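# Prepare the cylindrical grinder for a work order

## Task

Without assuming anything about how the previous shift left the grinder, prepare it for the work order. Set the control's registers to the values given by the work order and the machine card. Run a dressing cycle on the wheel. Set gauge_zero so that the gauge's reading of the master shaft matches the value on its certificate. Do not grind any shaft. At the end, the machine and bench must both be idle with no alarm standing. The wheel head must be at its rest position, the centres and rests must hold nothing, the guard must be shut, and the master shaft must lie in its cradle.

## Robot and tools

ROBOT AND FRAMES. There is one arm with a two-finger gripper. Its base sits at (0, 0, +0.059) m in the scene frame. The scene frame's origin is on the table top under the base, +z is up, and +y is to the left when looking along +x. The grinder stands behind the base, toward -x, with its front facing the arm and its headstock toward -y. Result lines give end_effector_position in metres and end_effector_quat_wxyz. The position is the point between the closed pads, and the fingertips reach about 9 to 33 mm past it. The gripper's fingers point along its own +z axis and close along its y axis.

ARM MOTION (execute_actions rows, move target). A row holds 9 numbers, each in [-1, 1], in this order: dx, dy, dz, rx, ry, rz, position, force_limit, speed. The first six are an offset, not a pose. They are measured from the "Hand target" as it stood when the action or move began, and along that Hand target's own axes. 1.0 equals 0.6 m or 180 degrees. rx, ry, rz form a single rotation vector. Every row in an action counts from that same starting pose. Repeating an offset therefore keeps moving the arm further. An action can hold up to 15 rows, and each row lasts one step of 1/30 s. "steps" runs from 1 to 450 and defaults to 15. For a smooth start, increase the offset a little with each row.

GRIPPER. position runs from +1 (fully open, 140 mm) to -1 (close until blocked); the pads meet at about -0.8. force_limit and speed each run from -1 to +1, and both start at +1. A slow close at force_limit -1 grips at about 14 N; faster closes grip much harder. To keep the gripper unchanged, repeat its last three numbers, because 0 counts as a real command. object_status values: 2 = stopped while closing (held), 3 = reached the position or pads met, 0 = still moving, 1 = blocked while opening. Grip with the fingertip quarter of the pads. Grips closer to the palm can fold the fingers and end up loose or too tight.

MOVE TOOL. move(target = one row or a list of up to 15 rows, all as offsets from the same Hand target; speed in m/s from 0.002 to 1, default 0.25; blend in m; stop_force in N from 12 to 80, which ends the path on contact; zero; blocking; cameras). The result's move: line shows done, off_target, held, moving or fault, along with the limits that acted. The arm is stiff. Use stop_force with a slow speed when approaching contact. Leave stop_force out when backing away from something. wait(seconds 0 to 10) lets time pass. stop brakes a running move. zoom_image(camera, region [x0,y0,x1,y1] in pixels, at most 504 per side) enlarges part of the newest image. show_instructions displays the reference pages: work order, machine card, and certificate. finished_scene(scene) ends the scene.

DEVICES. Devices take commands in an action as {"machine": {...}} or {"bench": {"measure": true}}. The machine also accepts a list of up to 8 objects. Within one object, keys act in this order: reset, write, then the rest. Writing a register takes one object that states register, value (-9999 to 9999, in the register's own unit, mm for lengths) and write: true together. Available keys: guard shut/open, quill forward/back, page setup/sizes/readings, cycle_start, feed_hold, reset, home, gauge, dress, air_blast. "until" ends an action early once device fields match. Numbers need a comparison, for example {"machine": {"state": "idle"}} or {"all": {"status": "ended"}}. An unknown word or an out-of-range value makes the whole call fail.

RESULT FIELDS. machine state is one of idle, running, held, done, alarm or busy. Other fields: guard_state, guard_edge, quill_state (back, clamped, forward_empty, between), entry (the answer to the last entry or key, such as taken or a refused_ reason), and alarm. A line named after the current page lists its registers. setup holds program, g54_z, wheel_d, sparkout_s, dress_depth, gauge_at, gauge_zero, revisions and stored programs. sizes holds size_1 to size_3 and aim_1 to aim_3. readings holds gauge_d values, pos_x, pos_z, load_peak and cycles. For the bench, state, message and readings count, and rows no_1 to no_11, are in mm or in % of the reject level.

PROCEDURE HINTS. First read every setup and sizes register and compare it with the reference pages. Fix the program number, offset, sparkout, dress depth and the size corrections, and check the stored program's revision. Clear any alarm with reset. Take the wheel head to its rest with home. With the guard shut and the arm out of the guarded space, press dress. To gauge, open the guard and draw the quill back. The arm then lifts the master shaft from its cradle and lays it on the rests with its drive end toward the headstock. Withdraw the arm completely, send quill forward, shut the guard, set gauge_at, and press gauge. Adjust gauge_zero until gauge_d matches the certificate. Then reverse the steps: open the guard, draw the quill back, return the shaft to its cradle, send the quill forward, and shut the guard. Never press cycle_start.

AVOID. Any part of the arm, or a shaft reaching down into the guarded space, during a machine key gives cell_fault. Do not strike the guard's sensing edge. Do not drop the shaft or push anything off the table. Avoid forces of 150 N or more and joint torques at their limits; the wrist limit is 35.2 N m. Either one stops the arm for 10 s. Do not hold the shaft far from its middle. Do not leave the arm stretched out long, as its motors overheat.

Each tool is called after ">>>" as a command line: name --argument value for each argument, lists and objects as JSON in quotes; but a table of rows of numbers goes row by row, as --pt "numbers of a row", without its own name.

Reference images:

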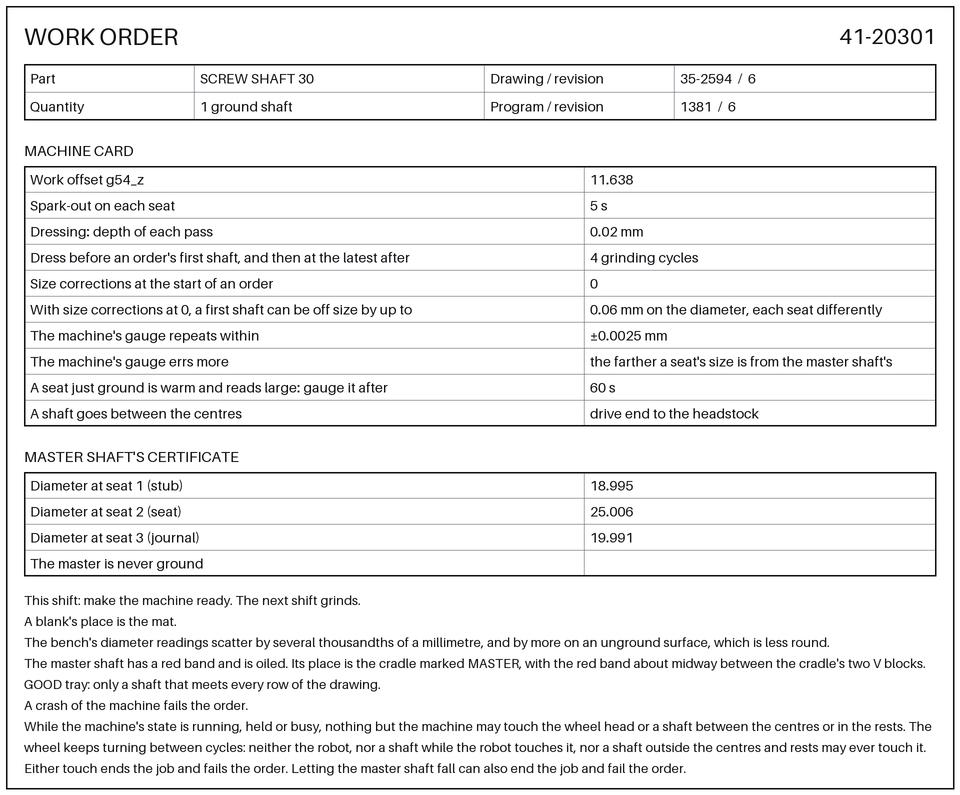

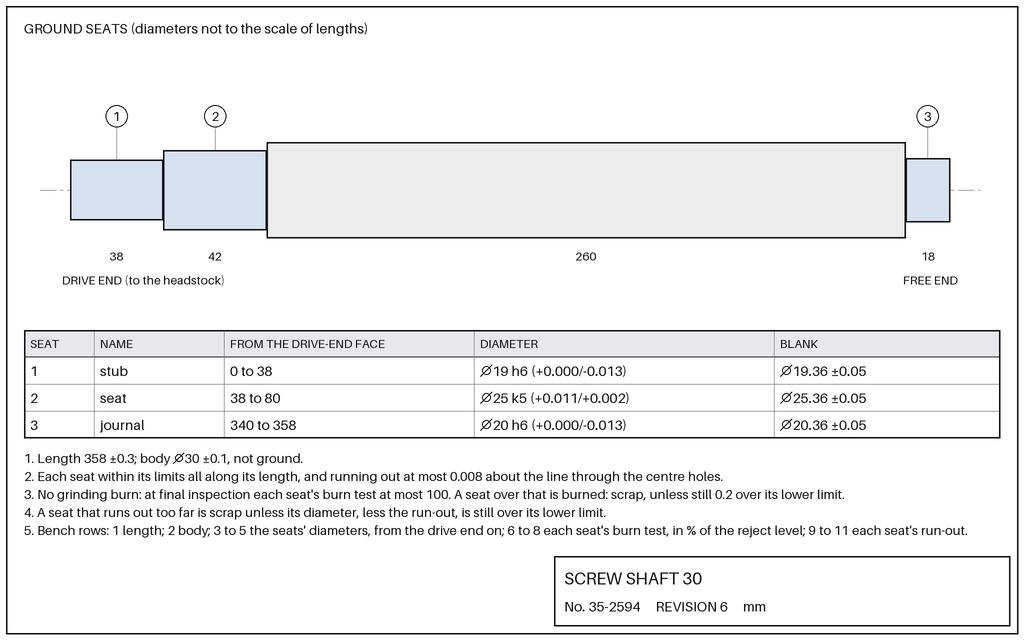

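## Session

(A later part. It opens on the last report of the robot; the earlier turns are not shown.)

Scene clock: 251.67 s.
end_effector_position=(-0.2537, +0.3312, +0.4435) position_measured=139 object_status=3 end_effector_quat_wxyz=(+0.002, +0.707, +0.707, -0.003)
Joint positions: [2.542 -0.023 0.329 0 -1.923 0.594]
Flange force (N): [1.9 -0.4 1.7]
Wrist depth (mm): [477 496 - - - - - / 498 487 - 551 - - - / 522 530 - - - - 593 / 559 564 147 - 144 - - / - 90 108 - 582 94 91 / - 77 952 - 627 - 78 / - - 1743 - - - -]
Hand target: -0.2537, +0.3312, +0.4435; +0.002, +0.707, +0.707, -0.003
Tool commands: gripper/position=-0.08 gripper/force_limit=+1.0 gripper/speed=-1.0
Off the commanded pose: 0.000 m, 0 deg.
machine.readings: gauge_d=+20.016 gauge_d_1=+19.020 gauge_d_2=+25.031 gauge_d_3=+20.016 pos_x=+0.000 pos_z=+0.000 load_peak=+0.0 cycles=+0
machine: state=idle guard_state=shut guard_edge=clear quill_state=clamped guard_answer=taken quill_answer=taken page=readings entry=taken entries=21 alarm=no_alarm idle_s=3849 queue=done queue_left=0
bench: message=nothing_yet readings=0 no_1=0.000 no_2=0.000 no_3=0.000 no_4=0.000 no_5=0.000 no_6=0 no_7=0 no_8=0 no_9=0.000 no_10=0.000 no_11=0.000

>>> execute_actions --actions '[{"machine":[{"register":"gauge_zero","value":0.124,"write":true,"page":"setup"},{"guard":"open"},{"quill":"back"}],"steps":300,"until":{"machine":{"guard_state":"open"}}}]'

>>> move --pt "-0.2232 -0.6402 0 0 0 0 -0.08 1 -1" --pt "-0.2232 -0.6402 0.399 0 0 0 -0.08 1 -1" --blend '[0.04,0]' --speed '[0.2,0.12]' --cameras '["cam_wrist","cam_centres"]'

Scene clock: 268.53 s.
end_effector_position=(-0.2537, +0.3312, +0.4435) position_measured=139 object_status=3 end_effector_quat_wxyz=(+0.002, +0.707, +0.707, -0.003)
Joint positions: [2.542 -0.023 0.329 0 -1.923 0.594]
Flange force (N): [1.6 -0.1 2.1]
Wrist depth (mm): [473 483 - 520 521 - - / 500 520 - - - - - / 527 536 - - 554 - - / 558 573 131 591 144 - - / - 90 96 644 580 94 91 / - 77 - - 616 - 78 / - - 1769 - 672 - -]
Hand target: -0.2537, +0.3312, +0.4435; +0.002, +0.707, +0.707, -0.003
Tool commands: gripper/position=-0.08 gripper/force_limit=+1.0 gripper/speed=-1.0
Off the commanded pose: 0.000 m, 0 deg.
machine.setup: program=+1381 g54_z=+11.638 wheel_d=+274.749 sparkout_s=+5.0 dress_depth=+0.020 gauge_at=+3 gauge_zero=+0.124 program_revision=+6 since_dress=+0 stored1_number=+6562 stored1_revision=+5 stored2_number=+8861 stored2_revision=+4 stored3_number=+9000 stored3_revision=+1 stored4_number=+1381 stored4_revision=+6
machine: state=idle guard_state=open guard_edge=clear quill_state=clamped guard_answer=taken quill_answer=taken page=setup entry=taken entries=22 alarm=no_alarm idle_s=3866 queue=running queue_left=1
bench: message=nothing_yet readings=0 no_1=0.000 no_2=0.000 no_3=0.000 no_4=0.000 no_5=0.000 no_6=0 no_7=0 no_8=0 no_9=0.000 no_10=0.000 no_11=0.000

Scene clock: 272.97 s.
end_effector_position=(-0.6380, +0.1953, +0.2054) position_measured=139 object_status=3 end_effector_quat_wxyz=(+0.002, +0.707, +0.707, -0.003)
Joint positions: [3.036 0.58 0.524 0 -1.515 0.1]
Flange force (N): [0.2 1.9 3.5]
Wrist depth (mm): [319 - 263 136 261 261 1005 / - - 278 142 274 277 1005 / - - 292 150 287 292 1108 / 342 - 147 160 164 300 1145 / - 90 109 171 193 94 92 / - 77 347 183 348 - 78 / - - 342 198 341 - -]
Hand target: -0.6379, +0.1953, +0.2054; +0.002, +0.707, +0.707, -0.003
Off the commanded pose: 0.000 m, 0 deg.
machine.setup: program=+1381 g54_z=+11.638 wheel_d=+274.749 sparkout_s=+5.0 dress_depth=+0.020 gauge_at=+3 gauge_zero=+0.124 program_revision=+6 since_dress=+0 stored1_number=+6562 stored1_revision=+5 stored2_number=+8861 stored2_revision=+4 stored3_number=+9000 stored3_revision=+1 stored4_number=+1381 stored4_revision=+6
machine: state=idle guard_state=open guard_edge=clear quill_state=back guard_answer=taken quill_answer=taken page=setup entry=taken entries=22 alarm=no_alarm idle_s=3870 queue=done queue_left=0
bench: message=nothing_yet readings=0 no_1=0.000 no_2=0.000 no_3=0.000 no_4=0.000 no_5=0.000 no_6=0 no_7=0 no_8=0 no_9=0.000 no_10=0.000 no_11=0.000
move: done
camera_calibration:
cam_wrist: T_world_to_cam=[[0.999646, -0.00825217, 0.0252954, 0.638843], [-0.0163839, -0.939985, 0.340822, 0.111834], [0.0209647, -0.341116, -0.939787, 0.416861], [0, 0, 0, 1]] pos_world=[-0.645524, 0.252593, 0.337486]
Images, in order (width x height): cam_centres 672x504, cam_wrist 672x504.

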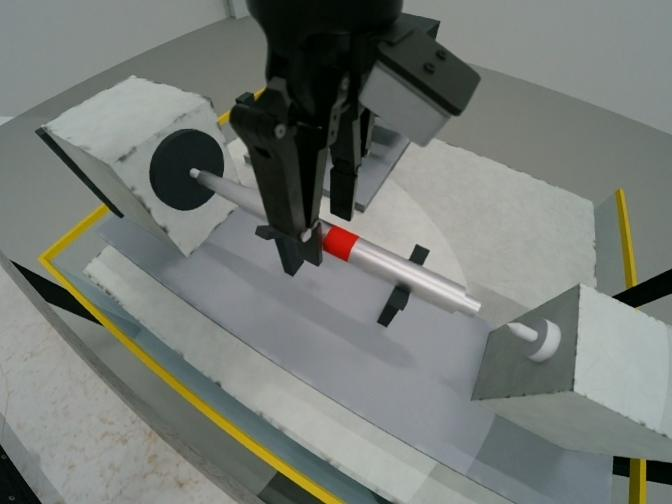

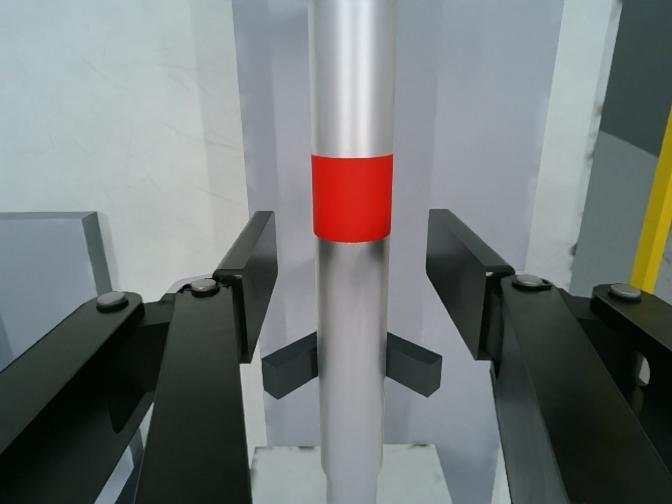

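>>> execute_actions --actions '[{"rows":[[0.001,0,0.0003,0,0,0,-0.08,1,0.5],[0.002,0,0.0006,0,0,0,-0.08,1,0.5],[0.003,0,0.0009,0,0,0,-0.08,1,0.5],[0.004,0,0.001,0,0,0,-0.08,1,0.5]],"steps":20},{"rows":[[0,0,0,0,0,0,-1,1,0.5]],"steps":45}]'

>>> move --pt "0 0 -0.0009 0 0 0 -1 1 0.5" --pt "0.0225 0 -0.0013 0 0 0 -1 1 0.5" --speed '[0.01,0.03]' --cameras '["cam_wrist","cam_centres"]'

Scene clock: 289.47 s.
end_effector_position=(-0.6380, +0.1977, +0.2048) position_measured=191 object_status=2 end_effector_quat_wxyz=(+0.002, +0.707, +0.707, -0.003)
Joint positions: [3.033 0.582 0.526 0 -1.515 0.103]
Flange force (N): [-2.8 6.1 -12.4]
Flange force at the end of the 1st action (N): [0.5 1.2 1.5]
Wrist depth (mm): [- 312 260 136 260 260 1005 / - 335 275 142 275 276 1040 / - - 288 151 289 289 1103 / 343 - - 156 300 309 1151 / 359 84 89 167 88 88 82 / - 72 - 181 - 65 72 / - - - 194 - - 72]
Hand target: -0.6380, +0.1977, +0.2048; +0.002, +0.707, +0.707, -0.003
Off the commanded pose: 0.000 m, 0 deg.
machine.setup: program=+1381 g54_z=+11.638 wheel_d=+274.749 sparkout_s=+5.0 dress_depth=+0.020 gauge_at=+3 gauge_zero=+0.124 program_revision=+6 since_dress=+0 stored1_number=+6562 stored1_revision=+5 stored2_number=+8861 stored2_revision=+4 stored3_number=+9000 stored3_revision=+1 stored4_number=+1381 stored4_revision=+6
machine: state=idle guard_state=open guard_edge=clear quill_state=back guard_answer=taken quill_answer=taken page=setup entry=taken entries=22 alarm=no_alarm idle_s=3887 queue=done queue_left=0
bench: message=nothing_yet readings=0 no_1=0.000 no_2=0.000 no_3=0.000 no_4=0.000 no_5=0.000 no_6=0 no_7=0 no_8=0 no_9=0.000 no_10=0.000 no_11=0.000

Scene clock: 290.73 s.
end_effector_position=(-0.6380, +0.2112, +0.2054) position_measured=191 object_status=2 end_effector_quat_wxyz=(+0.002, +0.707, +0.707, -0.003)
Joint positions: [3.012 0.594 0.546 0 -1.523 0.124]
Flange force (N): [0.2 2.1 16.9]
Wrist depth (mm): [312 310 262 136 256 262 988 / - 332 273 142 274 274 1054 / - - 292 151 290 294 1103 / 346 - - 156 300 315 1140 / 358 84 89 167 88 88 82 / - 72 - 181 - 65 72 / - - - 194 - - 72]
Hand target: -0.6380, +0.2112, +0.2054; +0.002, +0.707, +0.707, -0.003
Off the commanded pose: 0.000 m, 0 deg.
machine.setup: program=+1381 g54_z=+11.638 wheel_d=+274.749 sparkout_s=+5.0 dress_depth=+0.020 gauge_at=+3 gauge_zero=+0.124 program_revision=+6 since_dress=+0 stored1_number=+6562 stored1_revision=+5 stored2_number=+8861 stored2_revision=+4 stored3_number=+9000 stored3_revision=+1 stored4_number=+1381 stored4_revision=+6
machine: state=idle guard_state=open guard_edge=clear quill_state=back guard_answer=taken quill_answer=taken page=setup entry=taken entries=22 alarm=no_alarm idle_s=3888 queue=done queue_left=0
bench: message=nothing_yet readings=0 no_1=0.000 no_2=0.000 no_3=0.000 no_4=0.000 no_5=0.000 no_6=0 no_7=0 no_8=0 no_9=0.000 no_10=0.000 no_11=0.000
move: done
camera_calibration:
cam_wrist: T_world_to_cam=[[0.999644, -0.00821869, 0.0253896, 0.638932], [-0.0163846, -0.939985, 0.340821, 0.12678], [0.0210647, -0.341115, -0.939785, 0.422349], [0, 0, 0, 1]] pos_world=[-0.645524, 0.268493, 0.337486]
Images, in order (width x height): cam_centres 672x504, cam_wrist 672x504.

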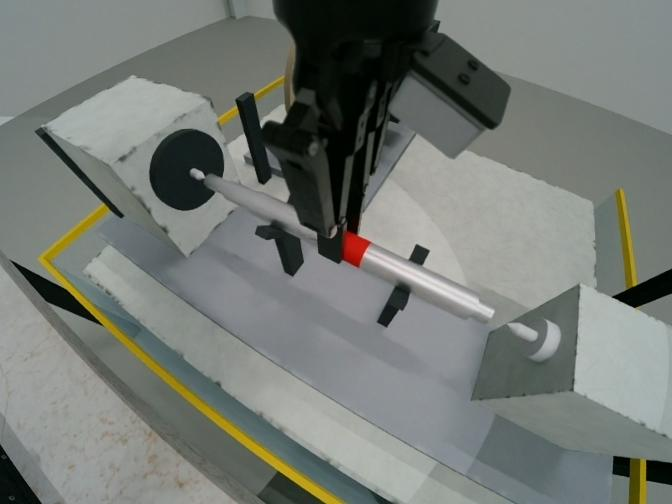

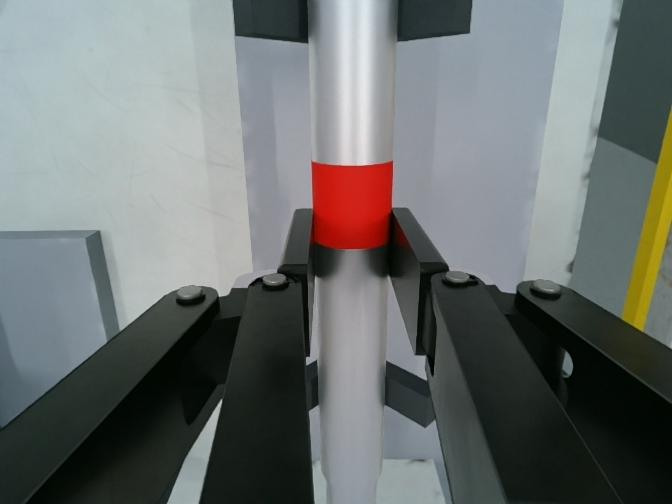

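>>> move --pt "0 0 -0.2877 0 0 0 -1 1 0.5" --pt "0.1313 0.4883 -0.2877 0 0 0.2222 -1 1 0.5" --blend '[0.02,0]' --speed '[0.1,0.18]' --cameras '["cam_wrist"]'

Scene clock: 313.90 s.
end_effector_position=(-0.3449, +0.2914, +0.3772) position_measured=191 object_status=2 end_effector_quat_wxyz=(+0.003, +0.906, +0.423, -0.002)
Joint positions: [2.731 0.021 0.213 0 -1.762 -0.293]
Flange force (N): [0.4 -1.3 19.9]
Wrist depth (mm): [446 490 - 135 - - - / 440 480 - 141 - 478 446 / 449 467 - 149 - 479 457 / 483 487 488 156 135 - 475 / - 84 89 168 88 88 82 / - 72 - 182 - 65 72 / - - - 195 - - 72]
Hand target: -0.3449, +0.2914, +0.3772; +0.003, +0.906, +0.423, -0.002
Off the commanded pose: 0.000 m, 0 deg.
machine.setup: program=+1381 g54_z=+11.638 wheel_d=+274.749 sparkout_s=+5.0 dress_depth=+0.020 gauge_at=+3 gauge_zero=+0.124 program_revision=+6 since_dress=+0 stored1_number=+6562 stored1_revision=+5 stored2_number=+8861 stored2_revision=+4 stored3_number=+9000 stored3_revision=+1 stored4_number=+1381 stored4_revision=+6
machine: state=idle guard_state=open guard_edge=clear quill_state=back guard_answer=taken quill_answer=taken page=setup entry=taken entries=22 alarm=no_alarm idle_s=3911 queue=done queue_left=0
bench: message=nothing_yet readings=0 no_1=0.000 no_2=0.000 no_3=0.000 no_4=0.000 no_5=0.000 no_6=0 no_7=0 no_8=0 no_9=0.000 no_10=0.000 no_11=0.000
move: done
camera_calibration:
cam_wrist: T_world_to_cam=[[0.760382, -0.64876, 0.0304789, 0.444534], [-0.618342, -0.708779, 0.339536, -0.126023], [-0.198675, -0.277023, -0.940099, 0.51064], [0, 0, 0, 1]] pos_world=[-0.31449, 0.340532, 0.509292]
Images, in order (width x height): cam_wrist 672x504.

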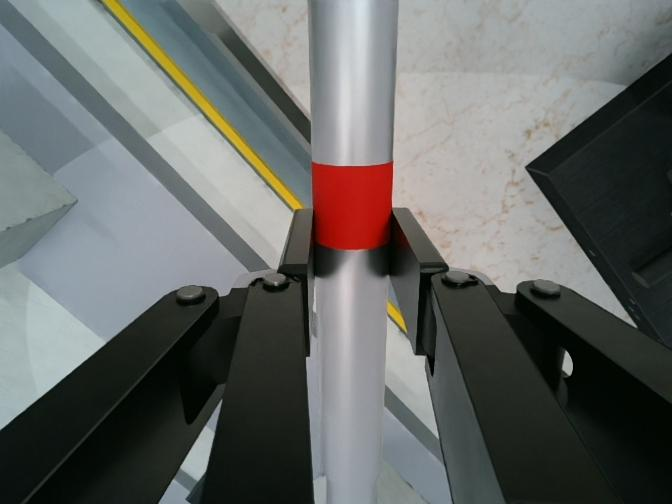

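>>> move --pt "0.3727 0.1028 0 0 0 0.2222 -1 1 0.5" --pt "0.7028 0.496 0 0 0 0.5556 -1 1 0.5" --blend '[0.08,0]' --speed 0.2

>>> execute_actions --actions '[{"machine":{"guard":"shut"},"steps":1}]'

>>> move --target '[0.5057,-0.0892,0,0,0,0.3889,-1,1,0.5]' --speed 0.2 --cameras '["cam_wrist"]'

Scene clock: 337.47 s.
end_effector_position=(+0.1541, +0.4235, +0.3759) position_measured=191 object_status=2 end_effector_quat_wxyz=(+0.004, +0.906, -0.422, +0.001)
Joint positions: [1.508 0.017 0.208 0 -1.762 -0.816]
Flange force (N): [0.1 -1.7 19.5]
Wrist depth (mm): [455 458 456 135 - - 432 / 479 483 484 141 - - - / 505 504 497 149 - 535 - / 1324 527 - 156 133 563 - / 1403 84 89 167 88 88 76 / - 72 - 182 - 69 72 / - - - 196 - - 72]
Hand target: +0.1541, +0.4234, +0.3759; +0.004, +0.906, -0.422, +0.001
Off the commanded pose: 0.000 m, 0 deg.
machine.setup: program=+1381 g54_z=+11.638 wheel_d=+274.749 sparkout_s=+5.0 dress_depth=+0.020 gauge_at=+3 gauge_zero=+0.124 program_revision=+6 since_dress=+0 stored1_number=+6562 stored1_revision=+5 stored2_number=+8861 stored2_revision=+4 stored3_number=+9000 stored3_revision=+1 stored4_number=+1381 stored4_revision=+6
machine: state=idle guard_state=open guard_edge=clear quill_state=back guard_answer=taken quill_answer=taken page=setup entry=taken entries=22 alarm=no_alarm idle_s=3934 queue=done queue_left=0
bench: message=nothing_yet readings=0 no_1=0.000 no_2=0.000 no_3=0.000 no_4=0.000 no_5=0.000 no_6=0 no_7=0 no_8=0 no_9=0.000 no_10=0.000 no_11=0.000
move: done

Scene clock: 337.70 s.
end_effector_position=(+0.1541, +0.4234, +0.3759) position_measured=191 object_status=2 end_effector_quat_wxyz=(+0.004, +0.906, -0.422, +0.001)
Joint positions: [1.508 0.017 0.208 0 -1.762 -0.816]
Flange force (N): [0.2 -1.7 19.5]
Wrist depth (mm): [459 452 459 135 461 460 469 / 482 484 481 141 - 504 - / 505 507 508 149 541 509 - / 1362 529 - 156 164 - 554 / 1420 84 89 167 88 87 82 / - 72 - 182 - 69 72 / - - - 195 - - 72]
Hand target: +0.1541, +0.4234, +0.3759; +0.004, +0.906, -0.422, +0.001
Tool commands: gripper/position=-1.0 gripper/force_limit=+1.0 gripper/speed=+0.5
Off the commanded pose: 0.000 m, 0 deg.
machine.setup: program=+1381 g54_z=+11.638 wheel_d=+274.749 sparkout_s=+5.0 dress_depth=+0.020 gauge_at=+3 gauge_zero=+0.124 program_revision=+6 since_dress=+0 stored1_number=+6562 stored1_revision=+5 stored2_number=+8861 stored2_revision=+4 stored3_number=+9000 stored3_revision=+1 stored4_number=+1381 stored4_revision=+6
machine: state=idle guard_state=between guard_edge=clear quill_state=back guard_answer=taken quill_answer=taken page=setup entry=taken entries=22 alarm=no_alarm idle_s=3934 queue=running queue_left=0
bench: message=nothing_yet readings=0 no_1=0.000 no_2=0.000 no_3=0.000 no_4=0.000 no_5=0.000 no_6=0 no_7=0 no_8=0 no_9=0.000 no_10=0.000 no_11=0.000

Scene clock: 341.17 s.
end_effector_position=(+0.3903, +0.2255, +0.3773) position_measured=191 object_status=2 end_effector_quat_wxyz=(-0.002, -0.500, +0.866, -0.003)
Joint positions: [0.807 0.019 0.21 0 -1.762 -1.336]
Flange force (N): [-0.3 -2.0 19.3]
Wrist depth (mm): [- - 454 135 - - - / - 471 477 141 499 - - / 503 513 518 149 509 508 - / - 535 534 156 520 538 - / - 84 89 167 88 88 77 / - 72 - 182 - 69 74 / - - - 195 - - 72]
Hand target: +0.3902, +0.2255, +0.3772; -0.002, -0.500, +0.866, -0.003
Off the commanded pose: 0.000 m, 0 deg.
machine.setup: program=+1381 g54_z=+11.638 wheel_d=+274.749 sparkout_s=+5.0 dress_depth=+0.020 gauge_at=+3 gauge_zero=+0.124 program_revision=+6 since_dress=+0 stored1_number=+6562 stored1_revision=+5 stored2_number=+8861 stored2_revision=+4 stored3_number=+9000 stored3_revision=+1 stored4_number=+1381 stored4_revision=+6
machine: state=idle guard_state=shut guard_edge=clear quill_state=back guard_answer=taken quill_answer=taken page=setup entry=taken entries=22 alarm=no_alarm idle_s=3938 queue=done queue_left=0
bench: message=nothing_yet readings=0 no_1=0.000 no_2=0.000 no_3=0.000 no_4=0.000 no_5=0.000 no_6=0 no_7=0 no_8=0 no_9=0.000 no_10=0.000 no_11=0.000
move: done
camera_calibration:
cam_wrist: T_world_to_cam=[[-0.861404, 0.507427, 0.0223762, 0.217997], [0.4859, 0.810429, 0.327271, -0.487066], [0.147932, 0.292786, -0.944665, 0.376451], [0, 0, 0, 1]] pos_world=[0.36876, 0.173895, 0.510145]
Images, in order (width x height): cam_wrist 672x504.

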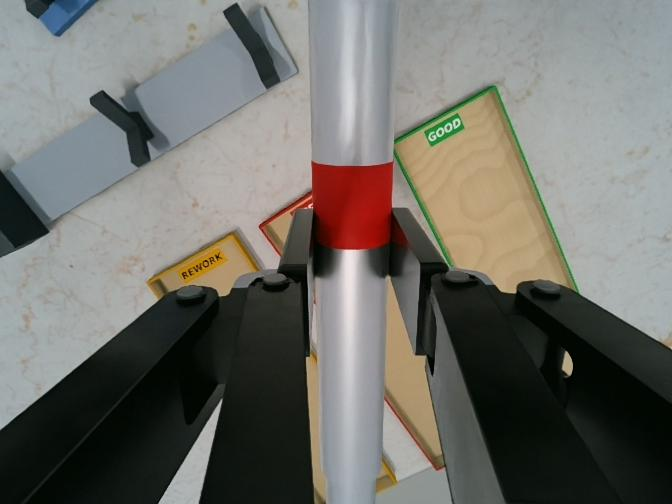

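>>> move --pt "0.3313 -0.4065 0 0 0 0.3015 -1 1 0.5" --pt "0.3313 -0.4065 0.42 0 0 0.3015 -1 1 0.5" --blend '[0.03,0]' --speed '[0.2,0.12]' --cameras '["cam_wrist"]'

Scene clock: 360.67 s.
end_effector_position=(+0.5019, -0.0705, +0.1274) position_measured=191 object_status=2 end_effector_quat_wxyz=(-0.001, -0.050, +0.999, -0.004)
Joint positions: [0.113 0.224 -0.158 0 -1.189 -1.589]
Flange force (N): [-0.3 -0.9 18.9]
Wrist depth (mm): [227 232 235 135 226 239 225 / 238 241 235 141 245 248 237 / 251 256 267 150 263 261 251 / 265 268 259 156 271 270 265 / 278 84 89 167 88 87 87 / - 72 - 182 - 69 72 / - - - 196 - - 72]
Hand target: +0.5019, -0.0705, +0.1274; -0.001, -0.050, +0.999, -0.004
Off the commanded pose: 0.000 m, 0 deg.
machine.setup: program=+1381 g54_z=+11.638 wheel_d=+274.749 sparkout_s=+5.0 dress_depth=+0.020 gauge_at=+3 gauge_zero=+0.124 program_revision=+6 since_dress=+0 stored1_number=+6562 stored1_revision=+5 stored2_number=+8861 stored2_revision=+4 stored3_number=+9000 stored3_revision=+1 stored4_number=+1381 stored4_revision=+6
machine: state=idle guard_state=shut guard_edge=clear quill_state=back guard_answer=taken quill_answer=taken page=setup entry=taken entries=22 alarm=no_alarm idle_s=3957 queue=done queue_left=0
bench: message=nothing_yet readings=0 no_1=0.000 no_2=0.000 no_3=0.000 no_4=0.000 no_5=0.000 no_6=0 no_7=0 no_8=0 no_9=0.000 no_10=0.000 no_11=0.000
move: done
camera_calibration:
cam_wrist: T_world_to_cam=[[-0.0912393, 0.995659, 0.0184242, 0.118257], [0.93976, 0.0799669, 0.33235, -0.499594], [0.329434, 0.0476377, -0.942976, 0.101976], [0, 0, 0, 1]] pos_world=[0.446693, -0.0826502, 0.260022]
Images, in order (width x height): cam_wrist 672x504.

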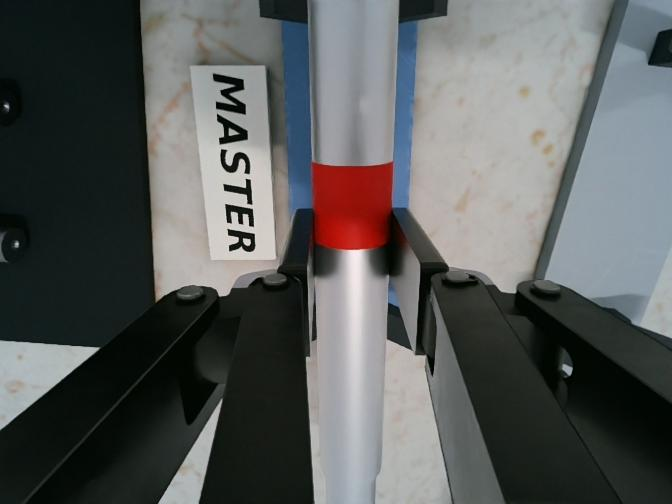

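>>> move --target '[0,0.0028,0.0545,0,0,0,-1,1,0.5]' --speed 0.07

>>> move --target '[0,0,0.03,0,0,0,-1,1,0.5]' --speed 0.01 --stop_force 14

Scene clock: 369.73 s.
end_effector_position=(+0.5017, -0.0690, +0.0947) position_measured=191 object_status=2 end_effector_quat_wxyz=(-0.001, -0.050, +0.999, -0.004)
Joint positions: [0.116 0.256 -0.201 0 -1.114 -1.593]
Flange force (N): [-1.5 -1.2 18.6]
Wrist depth (mm): [197 204 208 135 200 207 204 / 207 217 209 141 212 216 211 / 218 225 - 151 227 229 220 / 227 237 113 156 237 240 232 / 242 84 89 168 88 88 87 / - 72 - 183 - 69 72 / - - - 196 - - 72]
Hand target: +0.5017, -0.0691, +0.0947; -0.001, -0.050, +0.999, -0.004
Off the commanded pose: 0.000 m, 0 deg.
machine.setup: program=+1381 g54_z=+11.638 wheel_d=+274.749 sparkout_s=+5.0 dress_depth=+0.020 gauge_at=+3 gauge_zero=+0.124 program_revision=+6 since_dress=+0 stored1_number=+6562 stored1_revision=+5 stored2_number=+8861 stored2_revision=+4 stored3_number=+9000 stored3_revision=+1 stored4_number=+1381 stored4_revision=+6
machine: state=idle guard_state=shut guard_edge=clear quill_state=back guard_answer=taken quill_answer=taken page=setup entry=taken entries=22 alarm=no_alarm idle_s=3966 queue=done queue_left=0
bench: message=nothing_yet readings=0 no_1=0.000 no_2=0.000 no_3=0.000 no_4=0.000 no_5=0.000 no_6=0 no_7=0 no_8=0 no_9=0.000 no_10=0.000 no_11=0.000
move: done

Scene clock: 371.37 s.
end_effector_position=(+0.5018, -0.0691, +0.0847) position_measured=191 object_status=2 end_effector_quat_wxyz=(+0.000, -0.050, +0.999, -0.004)
Joint positions: [0.116 0.267 -0.213 0 -1.091 -1.593]
Flange force (N): [1.2 6.5 -3.5]
Wrist depth (mm): [188 197 195 136 193 199 197 / 199 202 200 143 205 - 201 / 208 218 207 152 207 - 210 / 221 228 218 156 226 228 222 / 232 84 89 167 88 88 87 / - 72 - 181 - 69 72 / - - - 192 - - 72]
Hand target: +0.5018, -0.0691, +0.0847; +0.000, -0.050, +0.999, -0.004 (not the last commanded pose)
Off the commanded pose: 0.008 m, 0 deg.
machine.setup: program=+1381 g54_z=+11.638 wheel_d=+274.749 sparkout_s=+5.0 dress_depth=+0.020 gauge_at=+3 gauge_zero=+0.124 program_revision=+6 since_dress=+0 stored1_number=+6562 stored1_revision=+5 stored2_number=+8861 stored2_revision=+4 stored3_number=+9000 stored3_revision=+1 stored4_number=+1381 stored4_revision=+6
machine: state=idle guard_state=shut guard_edge=clear quill_state=back guard_answer=taken quill_answer=taken page=setup entry=taken entries=22 alarm=no_alarm idle_s=3968 queue=done queue_left=0
bench: message=nothing_yet readings=0 no_1=0.000 no_2=0.000 no_3=0.000 no_4=0.000 no_5=0.000 no_6=0 no_7=0 no_8=0 no_9=0.000 no_10=0.000 no_11=0.000
move: contact

>>> execute_actions --actions '[{"rows":[[0,0.0004,0,0,0,0,-1,1,0.5]],"steps":12},{"rows":[[0,0,0,0,0,0,-0.08,1,-1]],"steps":55}]'

>>> move --target '[0,0,-0.3,0,0,0,-0.08,1,-1]' --speed 0.12 --cameras '["cam_wrist","cam_high","cam_machine"]'

Scene clock: 404.90 s.
end_effector_position=(+0.5018, -0.0689, +0.0847) position_measured=139 object_status=3 end_effector_quat_wxyz=(+0.000, -0.050, +0.999, -0.004)
Joint positions: [0.117 0.267 -0.213 0 -1.091 -1.593]
Flange force (N): [-0.3 -1.2 2.5]
Flange force at the end of the 1st action (N): [-0.5 1.3 -1.8]
Wrist depth (mm): [188 198 195 137 194 199 198 / 198 - - 143 200 207 204 / 208 221 207 151 208 211 209 / 221 228 147 160 164 - 222 / - 90 108 171 129 94 92 / - 77 - 182 187 - 78 / - - - 196 285 - -]
Hand target: +0.5018, -0.0689, +0.0847; +0.000, -0.050, +0.999, -0.004
Off the commanded pose: 0.000 m, 0 deg.
machine.setup: program=+1381 g54_z=+11.638 wheel_d=+274.749 sparkout_s=+5.0 dress_depth=+0.020 gauge_at=+3 gauge_zero=+0.124 program_revision=+6 since_dress=+0 stored1_number=+6562 stored1_revision=+5 stored2_number=+8861 stored2_revision=+4 stored3_number=+9000 stored3_revision=+1 stored4_number=+1381 stored4_revision=+6
machine: state=idle guard_state=shut guard_edge=clear quill_state=back guard_answer=taken quill_answer=taken page=setup entry=taken entries=22 alarm=no_alarm idle_s=4001 queue=done queue_left=0
bench: message=nothing_yet readings=0 no_1=0.000 no_2=0.000 no_3=0.000 no_4=0.000 no_5=0.000 no_6=0 no_7=0 no_8=0 no_9=0.000 no_10=0.000 no_11=0.000

Scene clock: 406.80 s.
end_effector_position=(+0.5019, -0.0676, +0.2649) position_measured=139 object_status=3 end_effector_quat_wxyz=(+0.000, -0.050, +0.999, -0.004)
Joint positions: [0.117 0.148 0.081 0 -1.504 -1.593]
Flange force (N): [0.6 -0.8 2.2]
Wrist depth (mm): [349 352 347 307 359 358 - / 369 369 359 331 380 373 379 / 364 385 404 385 405 388 - / - 407 147 359 144 381 439 / - 90 96 382 - 94 92 / - 77 - - - - 78 / - - - - - - -]
Hand target: +0.5019, -0.0675, +0.2647; +0.000, -0.050, +0.999, -0.004
Off the commanded pose: 0.000 m, 0 deg.
machine.setup: program=+1381 g54_z=+11.638 wheel_d=+274.749 sparkout_s=+5.0 dress_depth=+0.020 gauge_at=+3 gauge_zero=+0.124 program_revision=+6 since_dress=+0 stored1_number=+6562 stored1_revision=+5 stored2_number=+8861 stored2_revision=+4 stored3_number=+9000 stored3_revision=+1 stored4_number=+1381 stored4_revision=+6
machine: state=idle guard_state=shut guard_edge=clear quill_state=back guard_answer=taken quill_answer=taken page=setup entry=taken entries=22 alarm=no_alarm idle_s=4003 queue=done queue_left=0
bench: message=nothing_yet readings=0 no_1=0.000 no_2=0.000 no_3=0.000 no_4=0.000 no_5=0.000 no_6=0 no_7=0 no_8=0 no_9=0.000 no_10=0.000 no_11=0.000
move: done
camera_calibration:
cam_wrist: T_world_to_cam=[[-0.0913731, 0.995652, 0.0181132, 0.113011], [0.939537, 0.0801665, 0.332931, -0.545545], [0.330031, 0.047439, -0.942777, 0.231165], [0, 0, 0, 1]] pos_world=[0.446594, -0.079751, 0.397519]
Images, in order (width x height): cam_high 672x504, cam_machine 672x504, cam_wrist 672x504.

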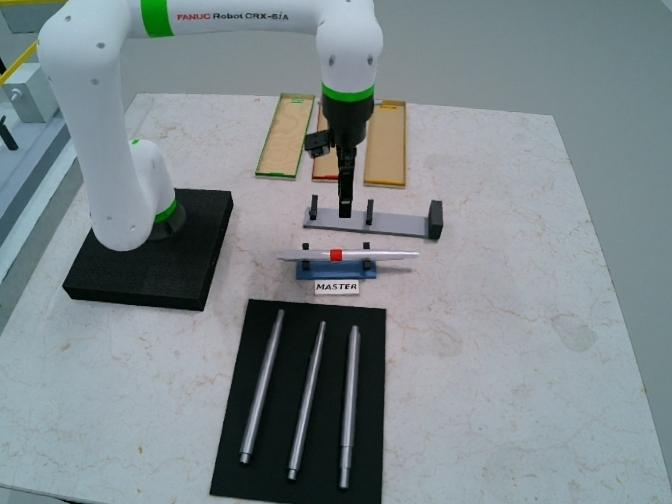

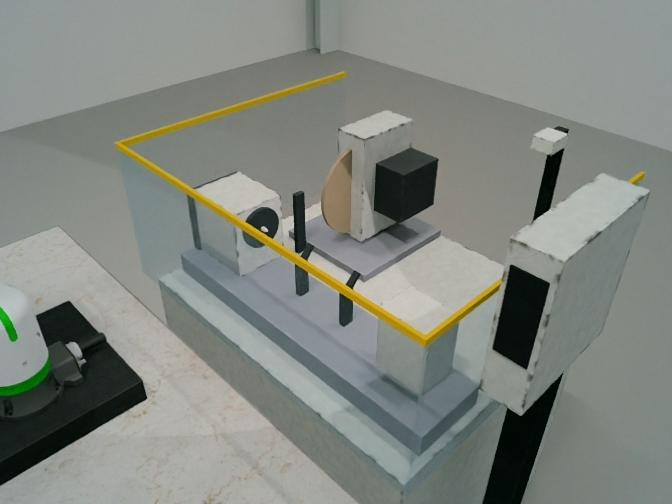

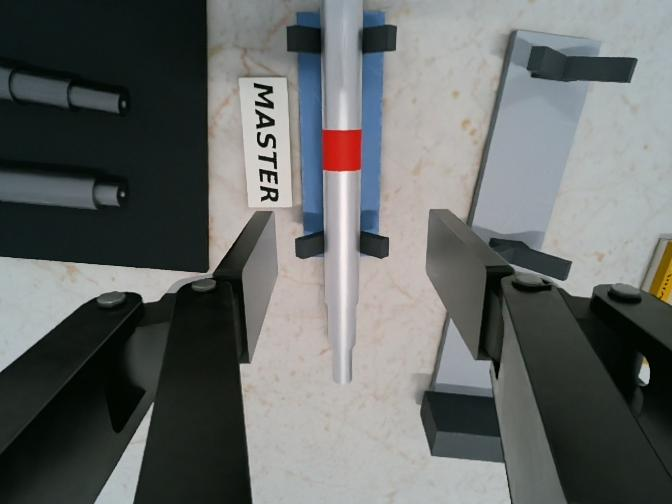

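>>> finished_scene --scene 3

The scene is finished: the task was done.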